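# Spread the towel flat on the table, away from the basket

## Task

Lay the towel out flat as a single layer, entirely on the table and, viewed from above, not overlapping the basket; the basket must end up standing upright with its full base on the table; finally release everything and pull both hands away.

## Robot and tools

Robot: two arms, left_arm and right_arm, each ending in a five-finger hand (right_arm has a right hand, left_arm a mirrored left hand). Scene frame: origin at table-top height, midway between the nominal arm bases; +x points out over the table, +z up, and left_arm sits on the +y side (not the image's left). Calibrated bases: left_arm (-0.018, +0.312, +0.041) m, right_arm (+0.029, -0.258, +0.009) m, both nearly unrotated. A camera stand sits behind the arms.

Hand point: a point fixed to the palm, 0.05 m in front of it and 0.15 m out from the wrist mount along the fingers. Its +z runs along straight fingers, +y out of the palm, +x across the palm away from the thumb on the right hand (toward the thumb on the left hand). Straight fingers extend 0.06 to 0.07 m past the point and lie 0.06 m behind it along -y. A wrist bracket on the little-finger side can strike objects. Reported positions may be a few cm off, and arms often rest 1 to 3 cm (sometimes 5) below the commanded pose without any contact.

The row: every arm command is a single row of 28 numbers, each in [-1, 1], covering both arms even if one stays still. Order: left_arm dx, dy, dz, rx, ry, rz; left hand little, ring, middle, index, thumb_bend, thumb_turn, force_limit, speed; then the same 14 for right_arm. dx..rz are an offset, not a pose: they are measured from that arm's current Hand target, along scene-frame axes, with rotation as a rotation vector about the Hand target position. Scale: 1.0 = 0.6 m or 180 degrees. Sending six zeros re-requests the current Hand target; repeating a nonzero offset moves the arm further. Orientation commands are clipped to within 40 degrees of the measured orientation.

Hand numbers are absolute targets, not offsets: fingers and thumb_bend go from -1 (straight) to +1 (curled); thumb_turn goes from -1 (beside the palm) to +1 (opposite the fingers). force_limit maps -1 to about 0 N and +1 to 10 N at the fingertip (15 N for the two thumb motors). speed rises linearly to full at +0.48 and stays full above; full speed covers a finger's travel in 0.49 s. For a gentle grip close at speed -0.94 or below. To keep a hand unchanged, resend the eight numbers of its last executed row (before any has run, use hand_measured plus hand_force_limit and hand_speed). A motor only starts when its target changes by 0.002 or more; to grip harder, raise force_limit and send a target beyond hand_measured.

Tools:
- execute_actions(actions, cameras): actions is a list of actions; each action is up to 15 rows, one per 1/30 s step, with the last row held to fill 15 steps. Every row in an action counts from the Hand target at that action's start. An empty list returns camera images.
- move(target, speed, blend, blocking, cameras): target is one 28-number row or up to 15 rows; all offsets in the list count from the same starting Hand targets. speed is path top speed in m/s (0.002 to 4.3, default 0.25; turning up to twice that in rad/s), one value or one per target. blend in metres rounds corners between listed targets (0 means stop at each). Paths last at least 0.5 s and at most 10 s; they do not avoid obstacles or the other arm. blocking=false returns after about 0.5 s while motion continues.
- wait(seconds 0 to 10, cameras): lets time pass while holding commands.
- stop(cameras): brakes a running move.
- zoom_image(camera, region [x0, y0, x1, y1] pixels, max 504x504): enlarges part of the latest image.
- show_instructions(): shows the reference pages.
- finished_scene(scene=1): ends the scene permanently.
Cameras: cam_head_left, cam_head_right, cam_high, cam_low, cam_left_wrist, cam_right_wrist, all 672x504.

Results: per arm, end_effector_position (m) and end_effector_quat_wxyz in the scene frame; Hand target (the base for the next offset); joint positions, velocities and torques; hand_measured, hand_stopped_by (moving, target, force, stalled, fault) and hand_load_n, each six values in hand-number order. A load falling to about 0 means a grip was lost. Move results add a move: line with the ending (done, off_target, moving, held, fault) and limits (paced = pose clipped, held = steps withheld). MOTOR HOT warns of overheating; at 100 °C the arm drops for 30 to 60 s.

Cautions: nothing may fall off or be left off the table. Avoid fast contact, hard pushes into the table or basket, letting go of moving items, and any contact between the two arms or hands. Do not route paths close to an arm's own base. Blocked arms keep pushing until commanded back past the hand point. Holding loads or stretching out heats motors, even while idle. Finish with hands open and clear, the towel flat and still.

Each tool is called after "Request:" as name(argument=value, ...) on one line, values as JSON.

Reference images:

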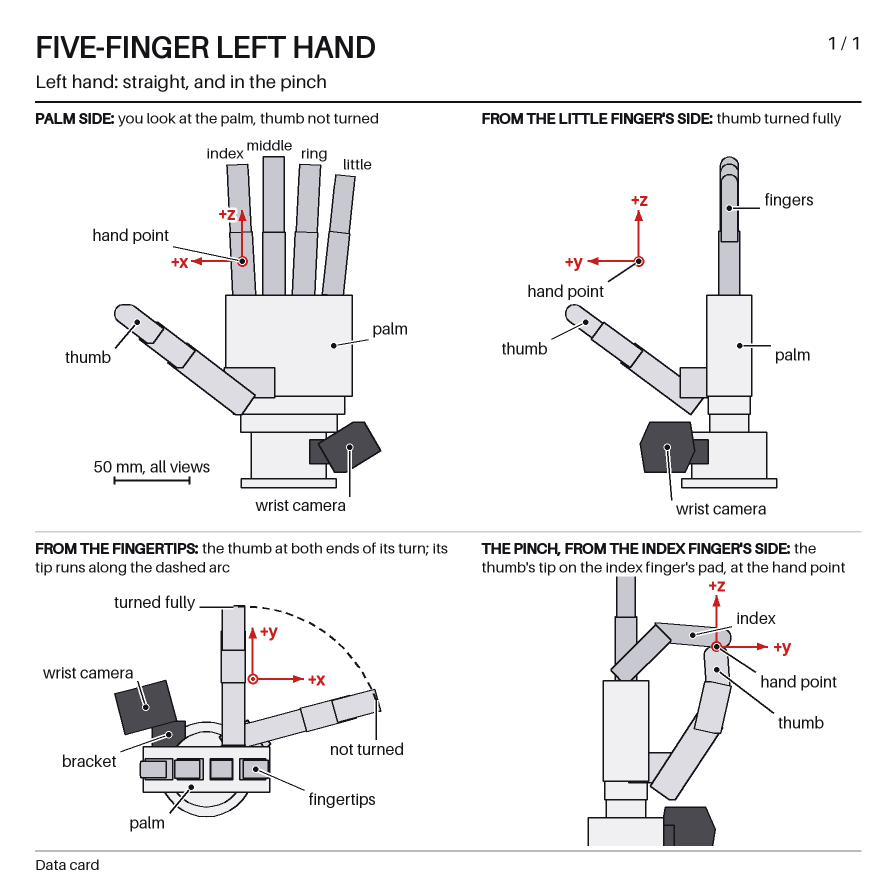

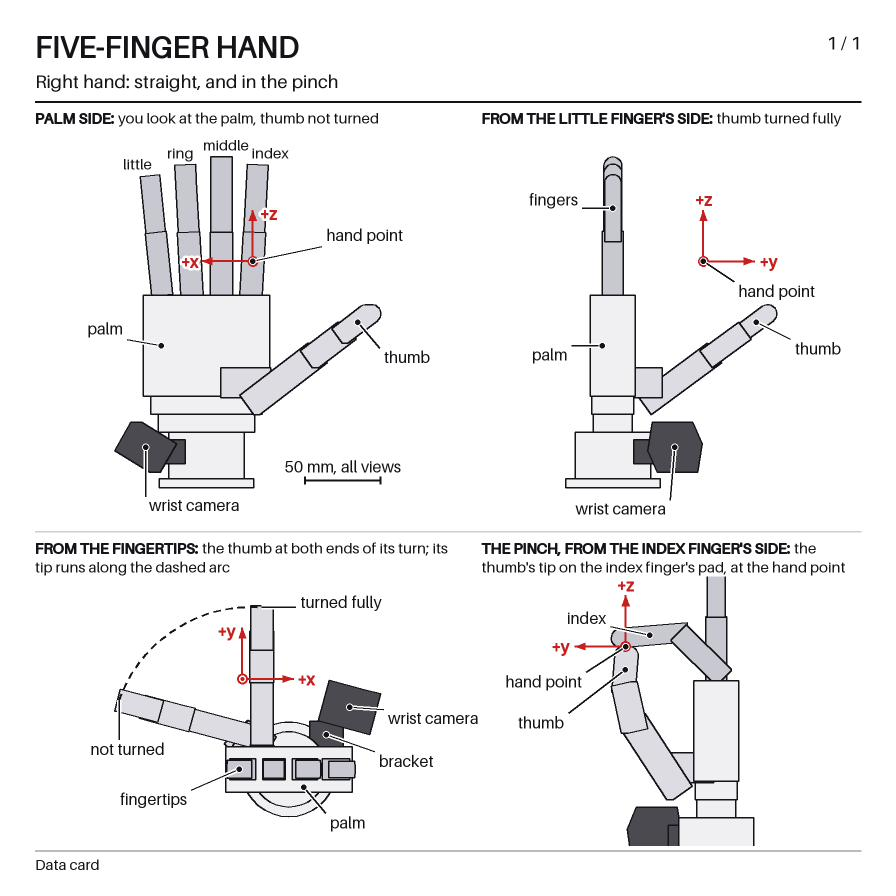

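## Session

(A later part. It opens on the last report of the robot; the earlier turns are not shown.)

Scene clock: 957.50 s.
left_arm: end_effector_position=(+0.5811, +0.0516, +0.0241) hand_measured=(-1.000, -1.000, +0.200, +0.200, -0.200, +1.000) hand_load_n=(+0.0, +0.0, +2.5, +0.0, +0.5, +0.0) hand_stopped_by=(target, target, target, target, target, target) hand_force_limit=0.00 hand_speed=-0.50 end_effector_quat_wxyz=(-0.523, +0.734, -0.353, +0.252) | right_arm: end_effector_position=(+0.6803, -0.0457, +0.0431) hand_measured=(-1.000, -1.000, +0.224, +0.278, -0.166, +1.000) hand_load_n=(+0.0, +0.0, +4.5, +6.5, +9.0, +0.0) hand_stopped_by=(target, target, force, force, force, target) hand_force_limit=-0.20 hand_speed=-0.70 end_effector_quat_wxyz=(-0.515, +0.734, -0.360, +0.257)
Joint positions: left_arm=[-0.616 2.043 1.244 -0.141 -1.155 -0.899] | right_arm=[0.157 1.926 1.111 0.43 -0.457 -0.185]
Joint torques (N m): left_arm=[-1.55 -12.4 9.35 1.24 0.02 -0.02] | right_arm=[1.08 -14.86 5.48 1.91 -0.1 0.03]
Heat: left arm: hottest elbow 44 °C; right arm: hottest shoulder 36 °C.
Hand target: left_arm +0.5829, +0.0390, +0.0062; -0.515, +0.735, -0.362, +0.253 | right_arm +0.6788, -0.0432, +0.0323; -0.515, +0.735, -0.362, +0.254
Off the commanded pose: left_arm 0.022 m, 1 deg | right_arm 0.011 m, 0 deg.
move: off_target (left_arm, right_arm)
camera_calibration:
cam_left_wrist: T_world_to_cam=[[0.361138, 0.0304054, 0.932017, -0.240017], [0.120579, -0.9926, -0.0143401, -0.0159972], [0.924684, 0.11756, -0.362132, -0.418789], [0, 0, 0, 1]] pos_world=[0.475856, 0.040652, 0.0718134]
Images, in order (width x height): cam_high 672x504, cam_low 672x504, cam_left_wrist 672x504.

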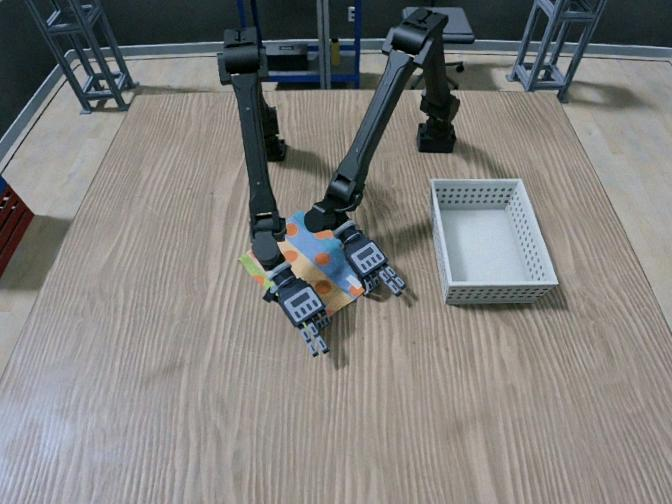

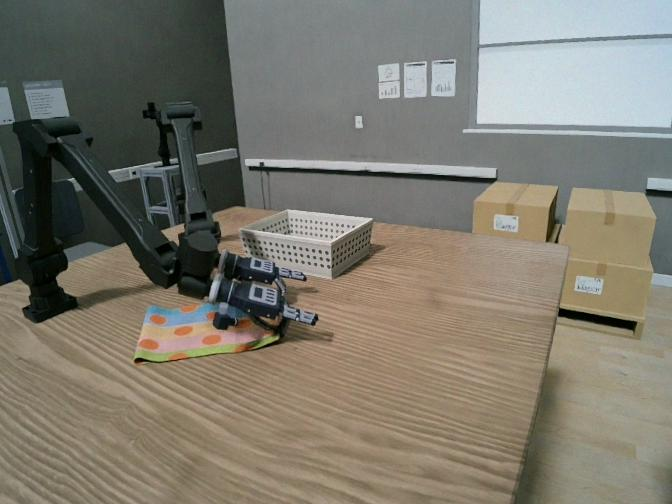

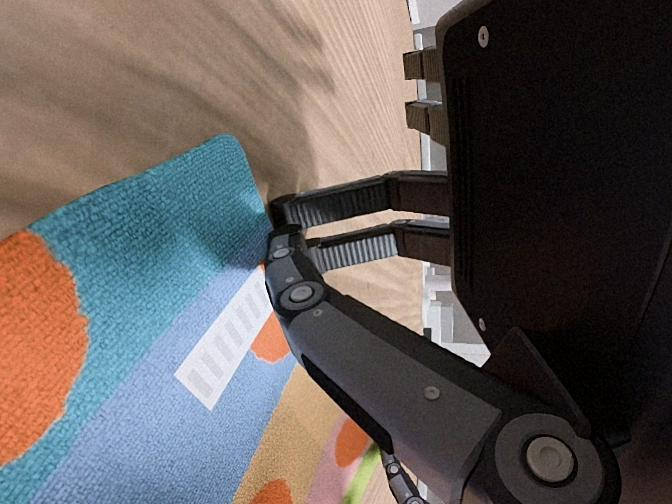

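Request:
move(target=[[0, 0, 0.06, 0, 0, 0, -1, -1, 0.2, 0.2, -0.2, 1, 0, -0.5, 0.0, 0.0, 0, 0, 0, 0, -1, -1, 0.5, 0.5, 0.0, 1, -0.2, -0.7], [-0.015, -0.005, 0.09, 0, 0, 0, -1, -1, -0.15, -0.15, -0.2, 1, 0, 0, 0.0, 0.0, 0, 0, 0, 0, -1, -1, 0.5, 0.5, 0.0, 1, -0.2, -0.7]], speed=0.1, cameras=["cam_left_wrist", "cam_high", "cam_low"])

Scene clock: 984.40 s.
left_arm: end_effector_position=(+0.5667, +0.0456, +0.0384) hand_measured=(-1.000, -1.000, -0.150, -0.150, -0.200, +1.000) hand_load_n=(+0.0, +0.0, +0.0, +0.0, +0.0, +0.0) hand_stopped_by=(target, target, target, target, target, target) hand_force_limit=0.00 hand_speed=0.00 end_effector_quat_wxyz=(-0.519, +0.732, -0.373, +0.236) | right_arm: end_effector_position=(+0.6803, -0.0457, +0.0431) hand_measured=(-1.000, -1.000, +0.224, +0.278, -0.166, +1.000) hand_load_n=(+0.0, +0.0, +4.5, +6.5, +8.5, +0.0) hand_stopped_by=(target, target, force, force, force, target) hand_force_limit=-0.20 hand_speed=-0.70 end_effector_quat_wxyz=(-0.515, +0.734, -0.360, +0.257)
Joint positions: left_arm=[-0.636 2.002 1.252 -0.262 -1.145 -0.924] | right_arm=[0.157 1.926 1.111 0.43 -0.457 -0.185]
Joint torques (N m): left_arm=[-1.03 -16.73 9.36 0.57 -0.74 -0.03] | right_arm=[0.73 -14.8 5.48 1.8 -0.11 0.03]
Heat: left arm: hottest elbow 44 °C; right arm: hottest shoulder 36 °C.
Hand target: left_arm +0.5739, +0.0360, +0.0602; -0.515, +0.735, -0.362, +0.253 | right_arm +0.6789, -0.0432, +0.0325; -0.515, +0.735, -0.362, +0.254
Off the commanded pose: left_arm 0.025 m, 2 deg | right_arm 0.011 m, 0 deg.
move: off_target (left_arm, right_arm); target 2's new numbers were sent with left_arm's hand 0.025 m and 2 deg from that target
camera_calibration:
cam_left_wrist: T_world_to_cam=[[0.405331, 0.00657754, 0.914146, -0.271302], [0.103425, -0.993884, -0.0387073, -0.00928342], [0.9083, 0.110235, -0.403533, -0.388397], [0, 0, 0, 1]] pos_world=[0.463709, 0.0353728, 0.0909191]
Images, in order (width x height): cam_high 672x504, cam_low 672x504, cam_left_wrist 672x504.

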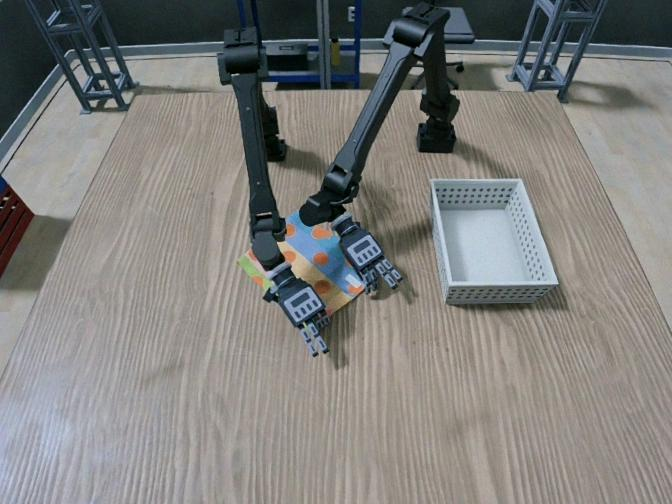

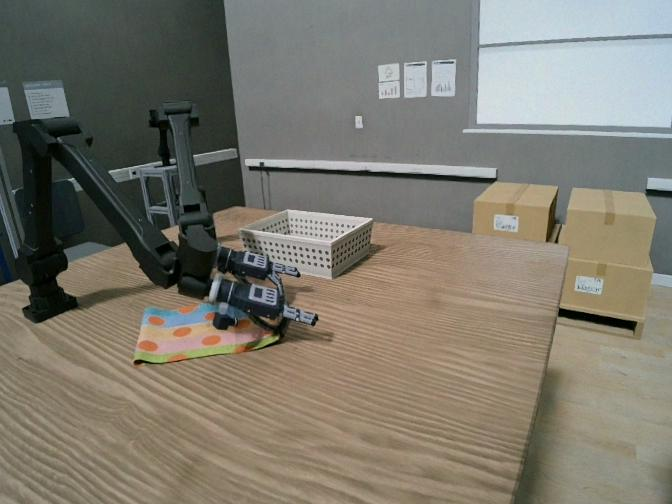

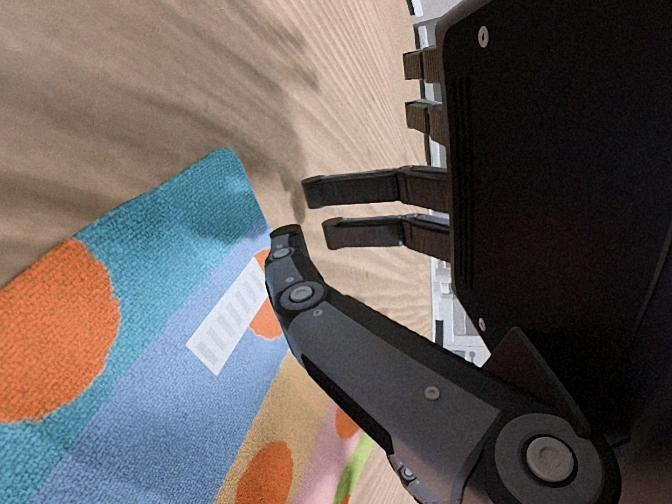

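Request:
move(target=[[-0.0125, 0.0, -0.075, 0, 0, 0, -1, -1, -0.15, -0.15, -0.2, 1, 0, 0, 0.0, 0.0, 0, 0, 0, 0, -1, -1, 0.5, 0.5, 0.0, 1, -0.2, -0.7]], speed=0.1, cameras=["cam_left_wrist", "cam_high", "cam_low"])

Scene clock: 993.03 s.
left_arm: end_effector_position=(+0.5674, +0.0423, +0.0242) hand_measured=(-1.000, -1.000, -0.150, -0.150, -0.200, +1.000) hand_load_n=(+0.0, +0.0, -0.5, +0.0, +0.0, +0.0) hand_stopped_by=(target, target, target, target, target, target) hand_force_limit=0.00 hand_speed=0.00 end_effector_quat_wxyz=(-0.518, +0.735, -0.360, +0.250) | right_arm: end_effector_position=(+0.6803, -0.0457, +0.0431) hand_measured=(-1.000, -1.000, +0.224, +0.278, -0.166, +1.000) hand_load_n=(+0.0, +0.0, +4.5, +6.5, +9.0, -0.5) hand_stopped_by=(target, target, force, force, force, target) hand_force_limit=-0.20 hand_speed=-0.70 end_effector_quat_wxyz=(-0.515, +0.734, -0.360, +0.257)
Joint positions: left_arm=[-0.641 2.03 1.238 -0.198 -1.153 -0.942] | right_arm=[0.157 1.926 1.111 0.43 -0.457 -0.185]
Joint torques (N m): left_arm=[-1.38 -13.8 7.73 1.55 -0.58 -0.02] | right_arm=[0.79 -15.44 5.45 1.95 -0.1 0.04]
Heat: left arm: hottest elbow 43 °C; right arm: hottest shoulder 35 °C.
Hand target: left_arm +0.5664, +0.0361, +0.0150; -0.515, +0.735, -0.362, +0.253 | right_arm +0.6789, -0.0432, +0.0325; -0.515, +0.735, -0.362, +0.254
Off the commanded pose: left_arm 0.011 m, 1 deg | right_arm 0.011 m, 0 deg.
move: off_target (left_arm, right_arm)
camera_calibration:
cam_left_wrist: T_world_to_cam=[[0.375978, 0.0282205, 0.926199, -0.243102], [0.109847, -0.993846, -0.0143091, -0.0175497], [0.920095, 0.10712, -0.376764, -0.401615], [0, 0, 0, 1]] pos_world=[0.462852, 0.0324396, 0.0735957]
Images, in order (width x height): cam_high 672x504, cam_low 672x504, cam_left_wrist 672x504.

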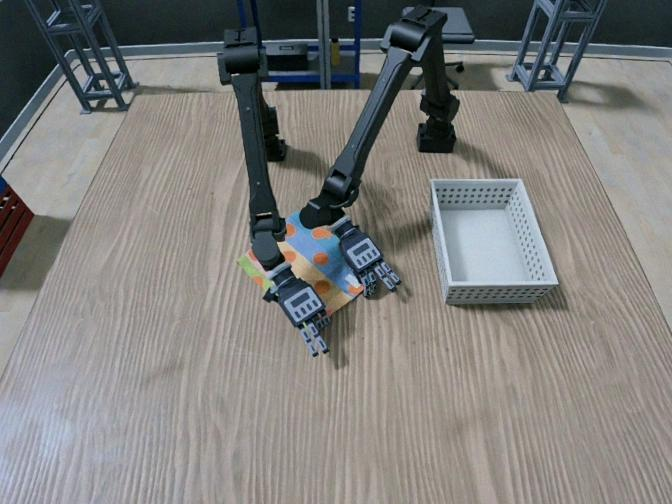

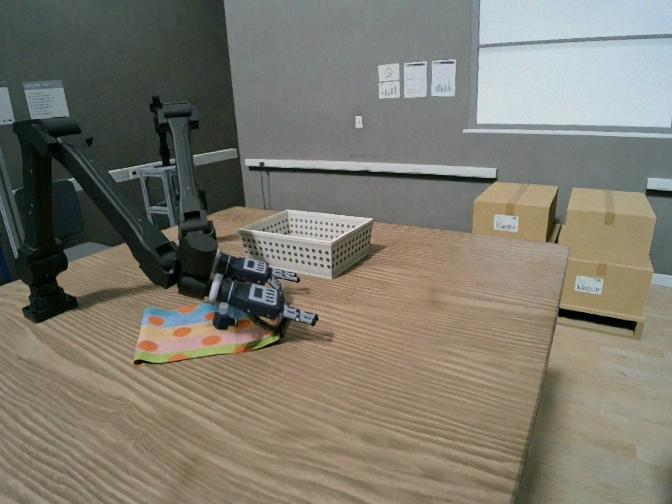

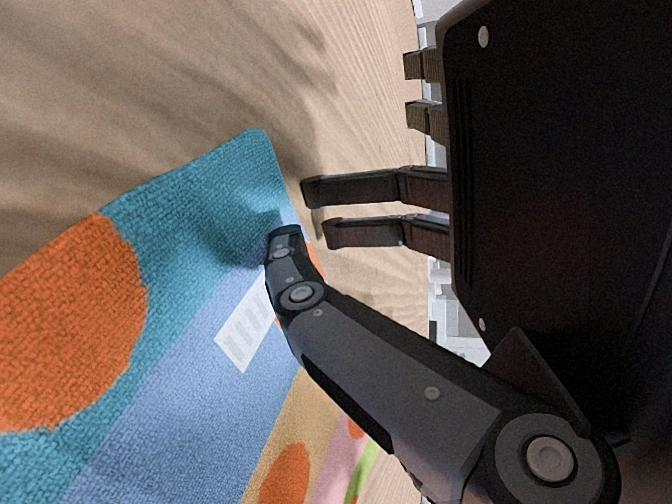

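Request:
move(target=[[0, 0, 0.065, 0, 0, 0, -1, -1, -0.15, -0.15, -0.3, 1, 0, 0, 0.0, 0.0, 0, 0, 0, 0, -1, -1, 0.5, 0.5, 0.0, 1, -0.2, -0.7], [-0.0157, -0.007, 0.065, 0, 0, 0, -1, -1, -0.15, -0.15, -0.3, 1, 0, 0, 0.0, 0.0, 0, 0, 0, 0, -1, -1, 0.5, 0.5, 0.0, 1, -0.2, -0.7], [-0.0157, -0.007, -0.01, 0, 0, 0, -1, -1, -0.15, -0.15, -0.3, 1, 0, 0, 0.0, 0.0, 0, 0, 0, 0, -1, -1, 0.5, 0.5, 0.0, 1, -0.2, -0.7]], speed=0.1, cameras=["cam_left_wrist", "cam_high", "cam_low"])

Scene clock: 1018.00 s.
left_arm: end_effector_position=(+0.5591, +0.0332, +0.0252) hand_measured=(-1.000, -1.000, -0.150, -0.150, -0.298, +1.000) hand_load_n=(+0.0, +0.0, +0.0, +0.0, -2.0, -1.0) hand_stopped_by=(target, target, target, target, target, target) hand_force_limit=0.00 hand_speed=0.00 end_effector_quat_wxyz=(-0.517, +0.735, -0.357, +0.257) | right_arm: end_effector_position=(+0.6803, -0.0457, +0.0431) hand_measured=(-1.000, -1.000, +0.224, +0.278, -0.166, +1.000) hand_load_n=(+0.0, +0.0, +4.5, +6.5, +9.0, -0.5) hand_stopped_by=(target, target, force, force, force, target) hand_force_limit=-0.20 hand_speed=-0.70 end_effector_quat_wxyz=(-0.515, +0.734, -0.360, +0.257)
Joint positions: left_arm=[-0.663 2.026 1.231 -0.215 -1.166 -0.98] | right_arm=[0.157 1.926 1.111 0.43 -0.457 -0.185]
Joint torques (N m): left_arm=[-1.03 -12.98 7.3 1.48 -0.44 0.01] | right_arm=[0.85 -14.86 5.49 1.92 -0.1 0.04]
Heat: left arm: hottest elbow 42 °C; right arm: hottest shoulder 35 °C.
Hand target: left_arm +0.5570, +0.0320, +0.0092; -0.515, +0.735, -0.362, +0.253 | right_arm +0.6789, -0.0432, +0.0325; -0.515, +0.735, -0.362, +0.254
Off the commanded pose: left_arm 0.016 m, 1 deg | right_arm 0.011 m, 0 deg.
move: off_target (left_arm, right_arm)
camera_calibration:
cam_left_wrist: T_world_to_cam=[[0.363518, 0.0345856, 0.930945, -0.23396], [0.107064, -0.99424, -0.00486937, -0.0243539], [0.925415, 0.101441, -0.365127, -0.395744], [0, 0, 0, 1]] pos_world=[0.453884, 0.0240226, 0.0731888]
Images, in order (width x height): cam_high 672x504, cam_low 672x504, cam_left_wrist 672x504.

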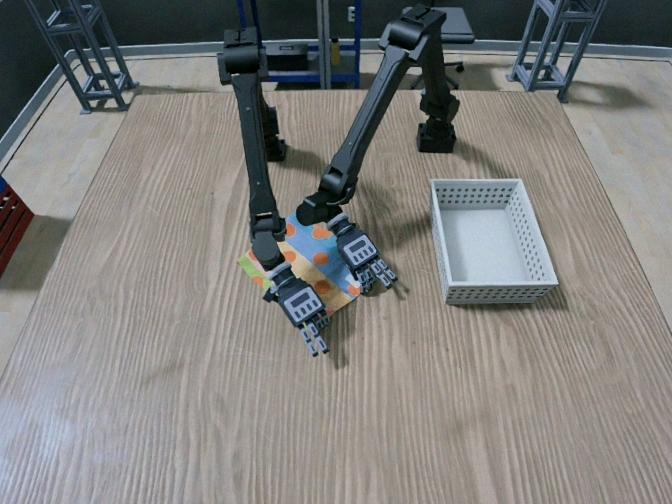

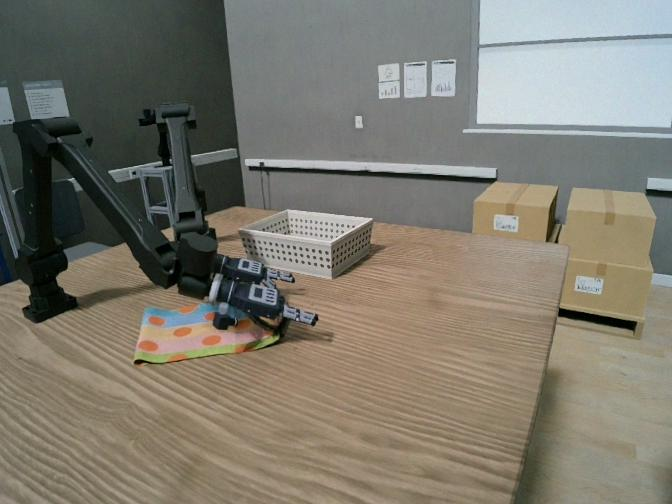

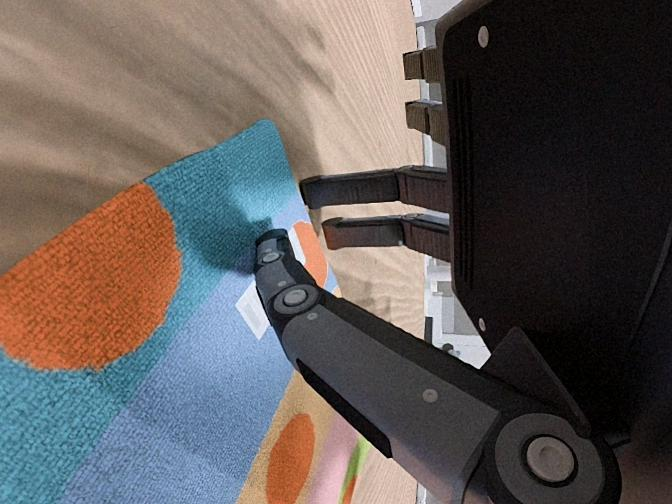

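Request:
move(target=[[0, 0, -0.01, 0, 0, 0, -1, -1, 0.2, 0.2, -0.3, 1, -0.2, -0.6, 0.0, 0.0, 0, 0, 0, 0, -1, -1, 0.5, 0.5, 0.0, 1, -0.2, -0.7]], speed=0.1, cameras=["cam_left_wrist", "cam_high"])

Request:
zoom_image(camera="cam_left_wrist", region=[180, 80, 400, 300])

Scene clock: 1028.30 s.
left_arm: end_effector_position=(+0.5607, +0.0320, +0.0257) hand_measured=(-1.000, -1.000, +0.198, +0.200, -0.300, +1.000) hand_load_n=(+0.0, -0.5, +3.5, +0.5, +1.5, -0.5) hand_stopped_by=(target, target, force, target, target, target) hand_force_limit=-0.20 hand_speed=-0.60 end_effector_quat_wxyz=(-0.516, +0.735, -0.353, +0.261) | right_arm: end_effector_position=(+0.6803, -0.0457, +0.0431) hand_measured=(-1.000, -1.000, +0.224, +0.278, -0.166, +1.000) hand_load_n=(+0.0, +0.0, +4.5, +6.5, +9.0, +0.0) hand_stopped_by=(target, target, force, force, force, target) hand_force_limit=-0.20 hand_speed=-0.70 end_effector_quat_wxyz=(-0.515, +0.734, -0.360, +0.257)
Joint positions: left_arm=[-0.663 2.028 1.231 -0.202 -1.167 -0.98] | right_arm=[0.157 1.926 1.111 0.43 -0.457 -0.185]
Joint torques (N m): left_arm=[-0.85 -12.57 7.19 1.5 -0.39 0] | right_arm=[0.73 -14.97 5.46 1.92 -0.1 0.05]
Heat: left arm: hottest elbow 41 °C; right arm: hottest shoulder 35 °C.
Hand target: left_arm +0.5570, +0.0320, +0.0031; -0.515, +0.735, -0.362, +0.253 | right_arm +0.6789, -0.0432, +0.0325; -0.515, +0.735, -0.362, +0.254
Off the commanded pose: left_arm 0.023 m, 1 deg | right_arm 0.011 m, 0 deg.
move: off_target (left_arm, right_arm)
camera_calibration:
cam_left_wrist: T_world_to_cam=[[0.355023, 0.0407277, 0.93397, -0.23055], [0.10783, -0.994167, 0.00236425, -0.0261582], [0.928618, 0.0998702, -0.357344, -0.398794], [0, 0, 0, 1]] pos_world=[0.454998, 0.0232118, 0.0728823]
Images, in order (width x height): cam_high 672x504, cam_left_wrist 672x504.

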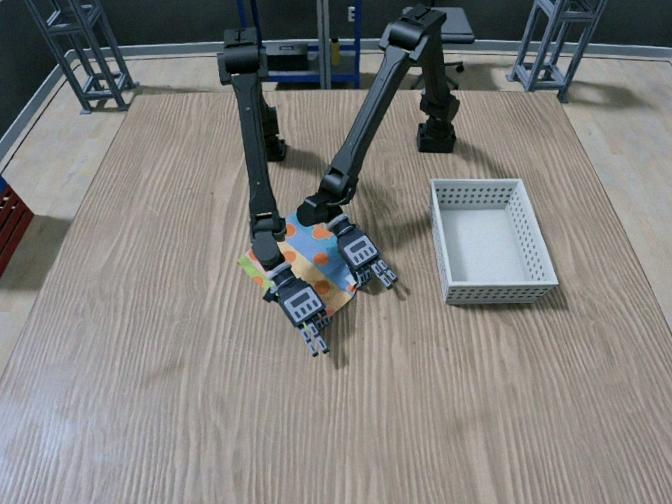

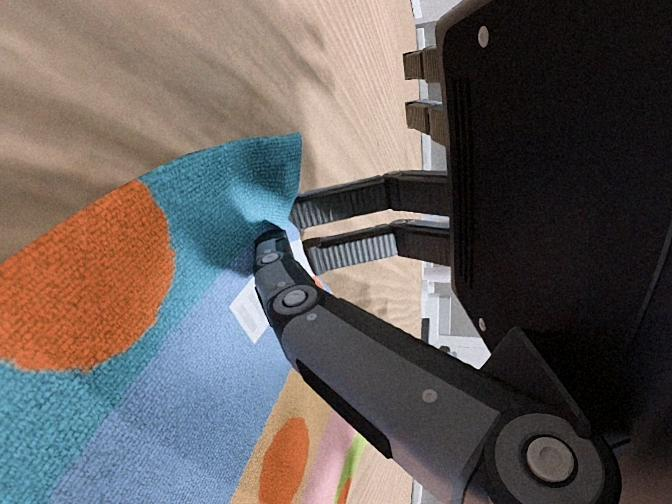

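Scaled by 2.291 from the camera's 672x504 image, which has a finer 960x720 frame.

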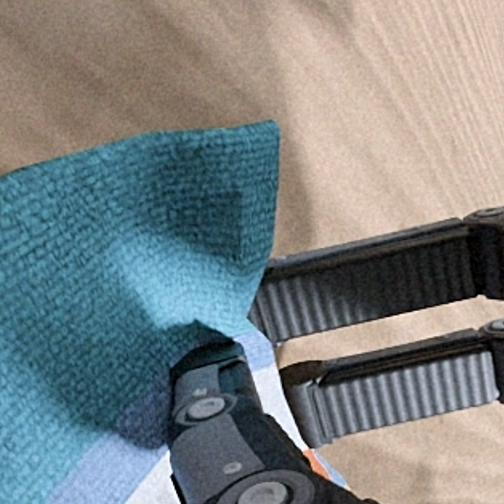

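Request:
move(target=[[0, 0, 0, 0, 0, 0, -1, -1, 0.5, 0.5, 0.0, 1, -0.1, -0.7, 0.0, 0.0, 0, 0, 0, 0, -1, -1, 0.5, 0.5, 0.0, 1, -0.2, -0.7]], speed=0.1, cameras=["cam_left_wrist", "cam_high"])

Request:
zoom_image(camera="cam_left_wrist", region=[180, 80, 400, 300])

Scene clock: 1035.17 s.
left_arm: end_effector_position=(+0.5609, +0.0318, +0.0245) hand_measured=(-1.000, -1.000, +0.220, +0.304, -0.252, +1.000) hand_load_n=(+0.0, +0.0, +6.0, +9.5, +9.5, -0.5) hand_stopped_by=(target, target, force, force, force, target) hand_force_limit=-0.10 hand_speed=-0.70 end_effector_quat_wxyz=(-0.516, +0.735, -0.353, +0.262) | right_arm: end_effector_position=(+0.6803, -0.0457, +0.0431) hand_measured=(-1.000, -1.000, +0.224, +0.278, -0.166, +1.000) hand_load_n=(+0.0, +0.0, +4.5, +7.0, +9.0, +0.0) hand_stopped_by=(target, target, force, force, force, target) hand_force_limit=-0.20 hand_speed=-0.70 end_effector_quat_wxyz=(-0.515, +0.734, -0.360, +0.257)
Joint positions: left_arm=[-0.663 2.03 1.231 -0.199 -1.167 -0.981] | right_arm=[0.157 1.926 1.111 0.43 -0.457 -0.185]
Joint torques (N m): left_arm=[-0.91 -12.75 7.2 1.36 -0.39 0.01] | right_arm=[0.85 -14.97 5.5 1.88 -0.11 0.05]
Heat: left arm: hottest elbow 41 °C; right arm: hottest shoulder 35 °C.
Hand target: left_arm +0.5570, +0.0320, +0.0030; -0.515, +0.735, -0.362, +0.253 | right_arm +0.6789, -0.0432, +0.0325; -0.515, +0.735, -0.362, +0.254
Off the commanded pose: left_arm 0.022 m, 1 deg | right_arm 0.011 m, 0 deg.
move: off_target (left_arm, right_arm)
camera_calibration:
cam_left_wrist: T_world_to_cam=[[0.353974, 0.041754, 0.934323, -0.228969], [0.107916, -0.994154, 0.00354337, -0.0265014], [0.929008, 0.0995737, -0.35641, -0.399664], [0, 0, 0, 1]] pos_world=[0.4552, 0.02301, 0.0715808]
Images, in order (width x height): cam_high 672x504, cam_left_wrist 672x504.

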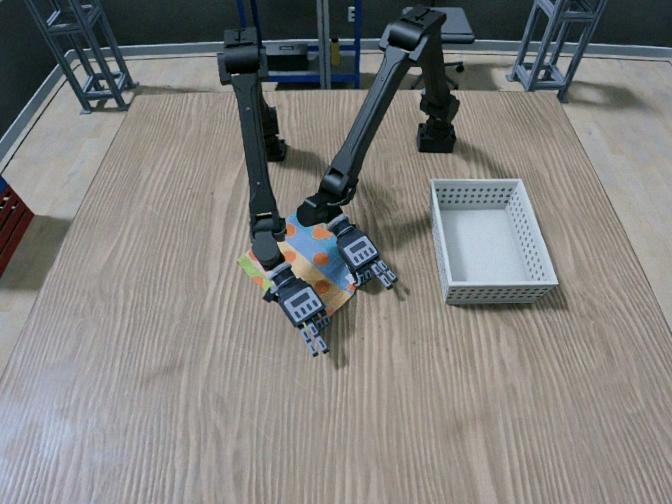

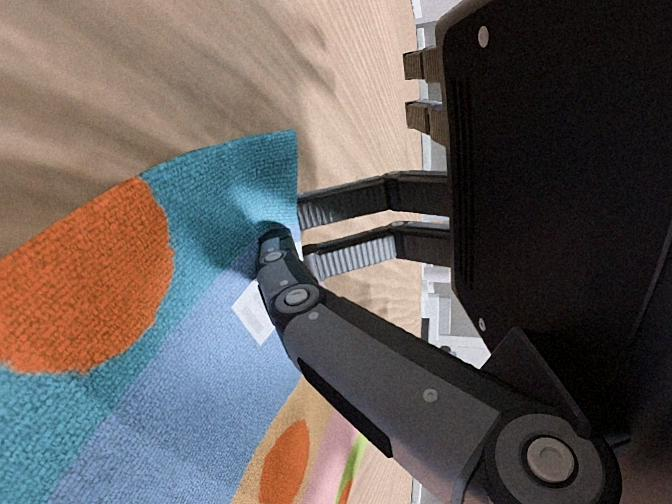

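Scaled by 2.291 from the camera's 672x504 image, which has a finer 960x720 frame.

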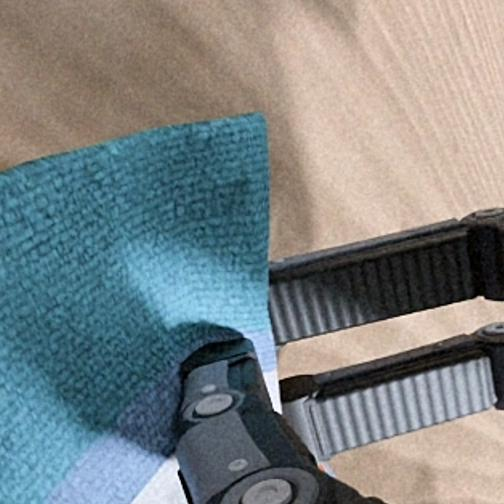

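Request:
zoom_image(camera="cam_high", region=[230, 200, 430, 370])

Scaled by 2.520 from the camera's 672x504 image, which has a finer 960x720 frame.

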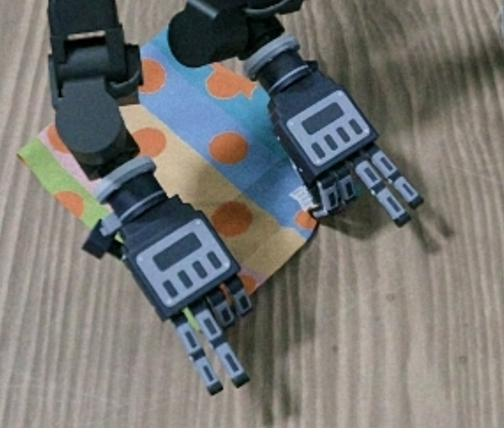

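Request:
move(target=[[0, 0, 0.26, 0, 0, 0, -1, -1, 0.5, 0.5, 0.0, 1, -0.1, -0.7, 0.0, 0.0, 0.22, 0, 0, 0, -1, -1, 0.5, 0.5, 0.0, 1, -0.2, -0.7]], speed=0.1, cameras=["all"])

Scene clock: 1149.97 s.
left_arm: end_effector_position=(+0.5463, +0.0421, +0.1309) hand_measured=(-1.000, -1.000, +0.220, +0.304, -0.252, +1.000) hand_load_n=(+0.0, +0.0, +5.5, +8.5, +9.5, -0.5) hand_stopped_by=(target, target, force, force, force, target) hand_force_limit=-0.10 hand_speed=-0.70 end_effector_quat_wxyz=(-0.520, +0.732, -0.375, +0.233) | right_arm: end_effector_position=(+0.6610, -0.0474, +0.1318) hand_measured=(-1.000, -1.000, +0.224, +0.278, -0.166, +1.000) hand_load_n=(+0.0, +0.0, +4.5, +7.0, +9.0, +0.0) hand_stopped_by=(target, target, force, force, force, target) hand_force_limit=-0.20 hand_speed=-0.70 end_effector_quat_wxyz=(-0.501, +0.744, -0.374, +0.236)
Joint positions: left_arm=[-0.664 1.833 1.288 -0.528 -1.16 -0.984] | right_arm=[0.159 1.732 1.153 0.134 -0.457 -0.182]
Joint torques (N m): left_arm=[-0.85 -15.56 12.04 0.36 -0.72 0.06] | right_arm=[0.73 -16.62 10.3 0.99 -0.11 0.01]
Heat: left arm: hottest elbow 38 °C; right arm: hottest shoulder 35 °C.
Hand target: left_arm +0.5569, +0.0319, +0.1592; -0.515, +0.735, -0.362, +0.253 | right_arm +0.6788, -0.0431, +0.1645; -0.515, +0.735, -0.362, +0.254
Off the commanded pose: left_arm 0.032 m, 3 deg | right_arm 0.038 m, 3 deg.
move: off_target (left_arm, right_arm)
camera_calibration:
cam_left_wrist: T_world_to_cam=[[0.409005, 0.00315288, 0.912527, -0.349147], [0.103692, -0.993678, -0.0430426, -0.00679824], [0.906622, 0.112226, -0.406746, -0.330891], [0, 0, 0, 1]] pos_world=[0.4435, 0.0314802, 0.183725]
cam_right_wrist: T_world_to_cam=[[-0.156804, -0.402183, -0.902032, 0.203451], [-0.932501, 0.361166, 0.00106984, 0.640858], [0.325353, 0.841313, -0.431668, -0.00248515], [0, 0, 0, 1]] pos_world=[0.630311, -0.147541, 0.181761]

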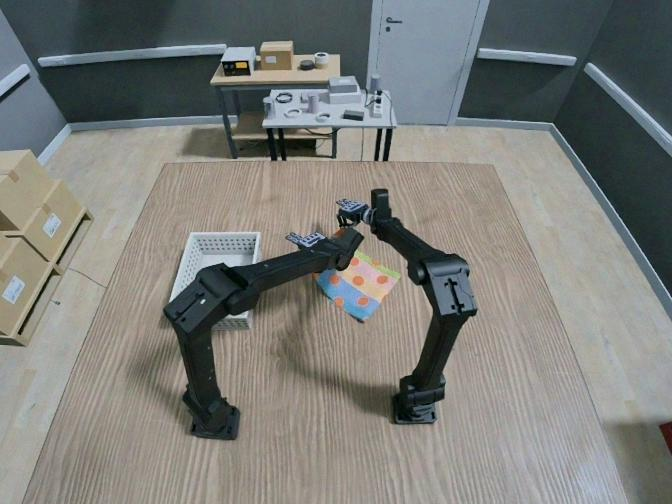

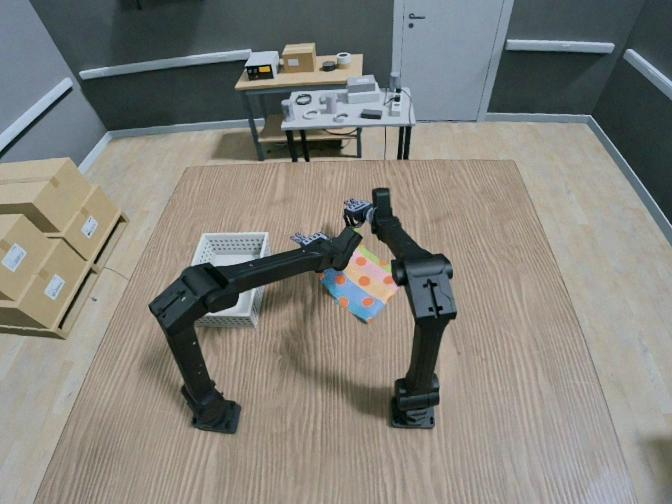

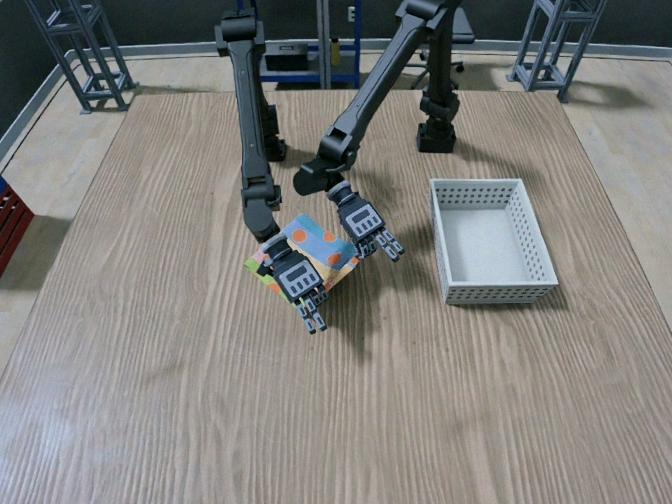

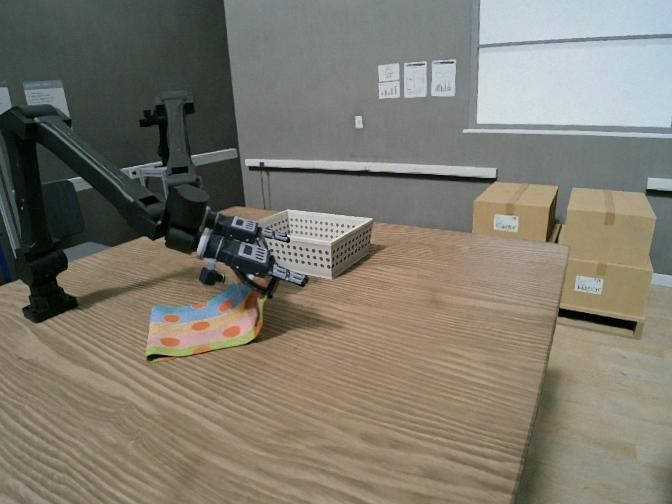

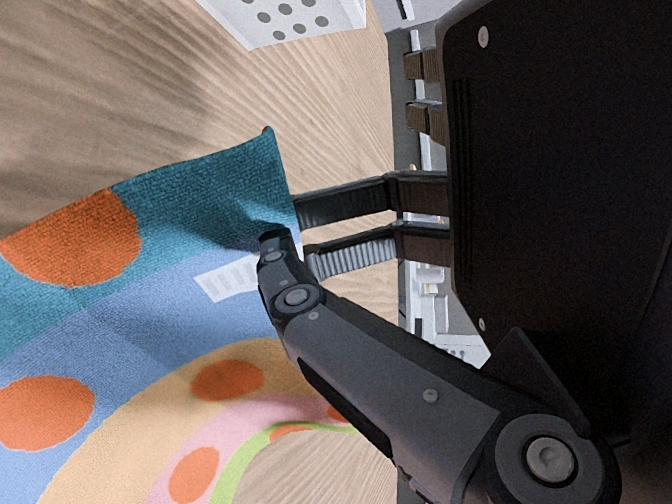

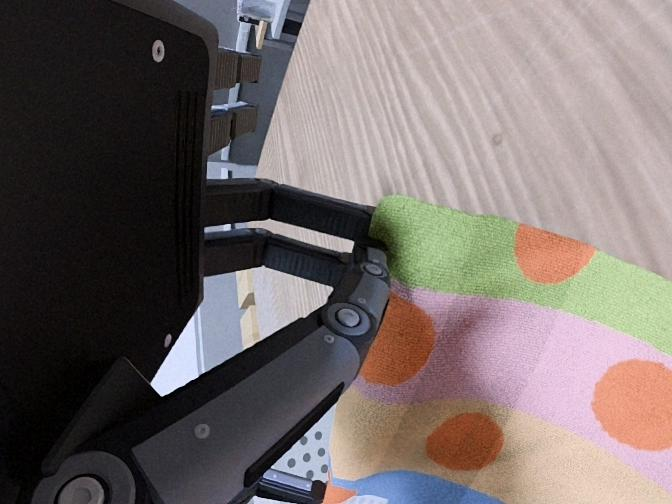

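Request:
move(target=[[-0.195, 0.027, 0.568, 0, 0, -0.209, -1, -1, 0.5, 0.5, 0.0, 1, -0.1, -0.7, -0.39, -0.078, 0.559, 0, 0, -0.209, -1, -1, 0.5, 0.5, 0.0, 1, -0.2, -0.7]], speed=0.12, cameras=["all"])

Scene clock: 1167.17 s.
left_arm: end_effector_position=(+0.4380, +0.0438, +0.4615) hand_measured=(-1.000, -1.000, +0.220, +0.304, -0.252, +1.000) hand_load_n=(+0.0, +0.0, +5.5, +7.5, +10.0, -1.0) hand_stopped_by=(target, target, force, force, force, target) hand_force_limit=-0.10 hand_speed=-0.70 end_effector_quat_wxyz=(-0.400, +0.581, -0.596, +0.383) | right_arm: end_effector_position=(+0.4469, -0.0917, +0.4682) hand_measured=(-1.000, -1.000, +0.224, +0.278, -0.166, +1.000) hand_load_n=(+0.0, +0.0, +4.5, +7.0, +9.0, -0.5) hand_stopped_by=(target, target, force, force, force, target) hand_force_limit=-0.20 hand_speed=-0.70 end_effector_quat_wxyz=(-0.384, +0.594, -0.581, +0.402)
Joint positions: left_arm=[-0.65 1.197 1.406 -0.706 -0.623 -0.27] | right_arm=[0.483 0.994 1.359 -0.805 0.461 0.173]
Joint torques (N m): left_arm=[-0.03 -8.82 15.27 1.48 -0.11 0.11] | right_arm=[1.08 -4.89 11.21 0.98 0.38 0.07]
Heat: left arm: hottest elbow 40 °C; right arm: hottest shoulder 37 °C.
Hand target: left_arm +0.4399, +0.0481, +0.5001; -0.406, +0.579, -0.579, +0.406 | right_arm +0.4449, -0.0900, +0.5000; -0.406, +0.579, -0.579, +0.406
Off the commanded pose: left_arm 0.039 m, 3 deg | right_arm 0.032 m, 3 deg.
move: off_target (left_arm, right_arm)
camera_calibration:
cam_left_wrist: T_world_to_cam=[[0.359584, -0.234922, 0.903057, -0.57013], [-0.528783, -0.848696, -0.010227, 0.275883], [0.768823, -0.473843, -0.429399, -0.00199152], [0, 0, 0, 1]] pos_world=[0.352423, 0.0992613, 0.516826]
cam_right_wrist: T_world_to_cam=[[-0.365122, -0.272243, -0.890264, 0.554931], [-0.519656, 0.853041, -0.0477343, 0.340381], [0.772427, 0.445202, -0.452937, 0.0234949], [0, 0, 0, 1]] pos_world=[0.36135, -0.149743, 0.520924]

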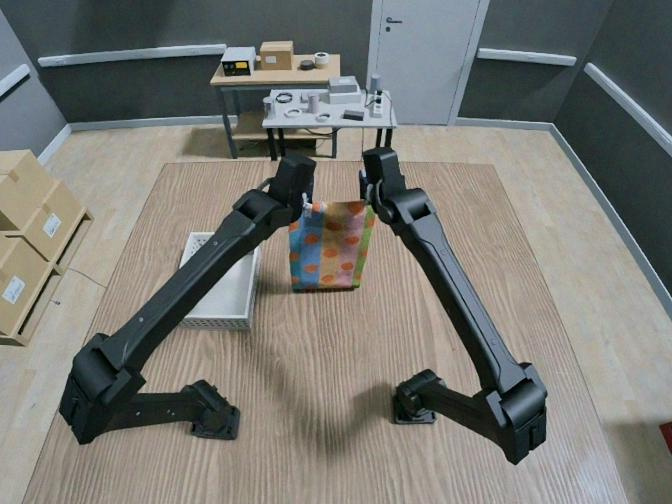

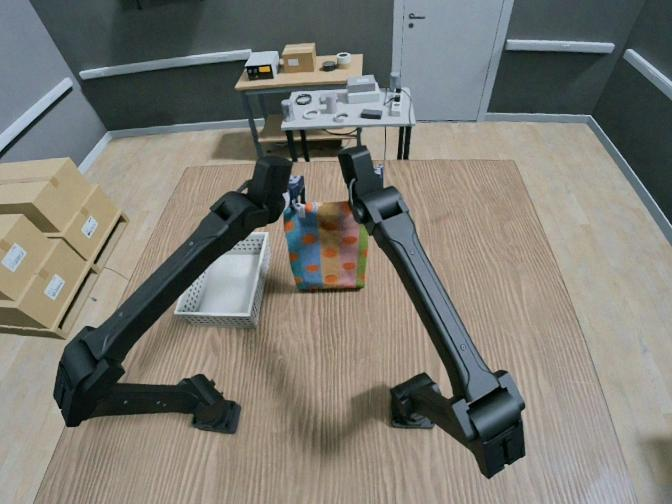

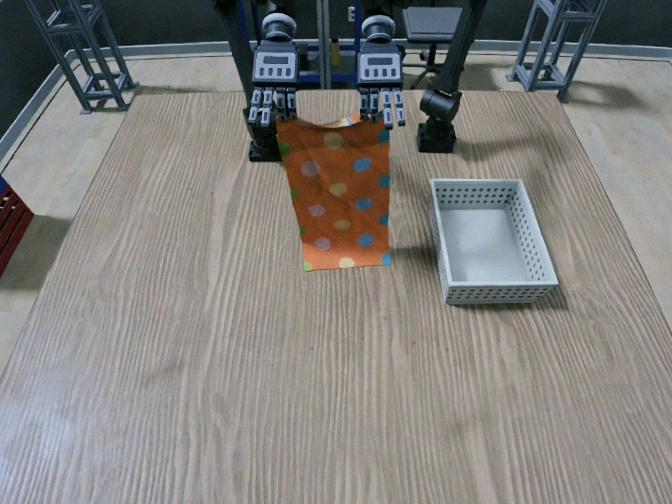

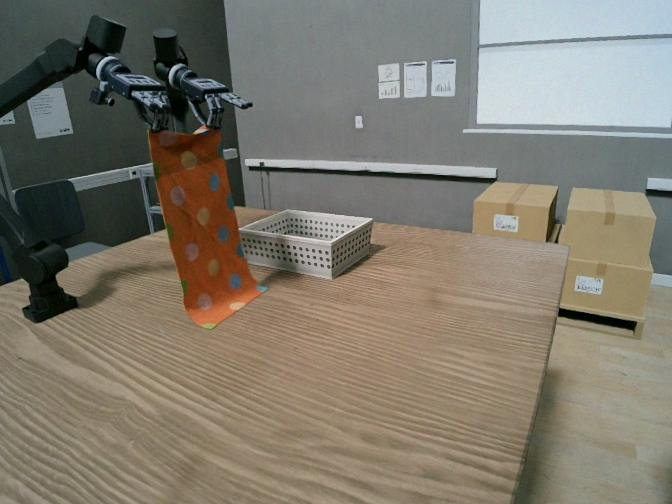

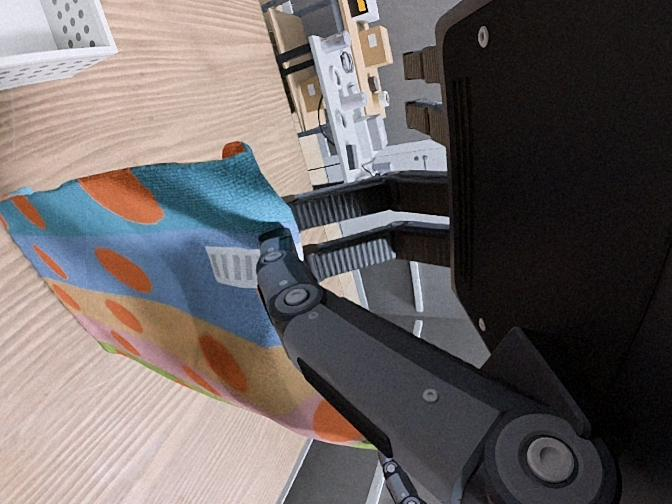

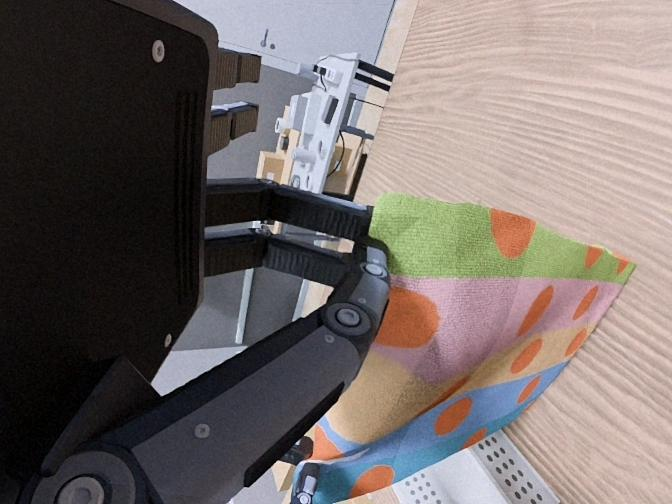

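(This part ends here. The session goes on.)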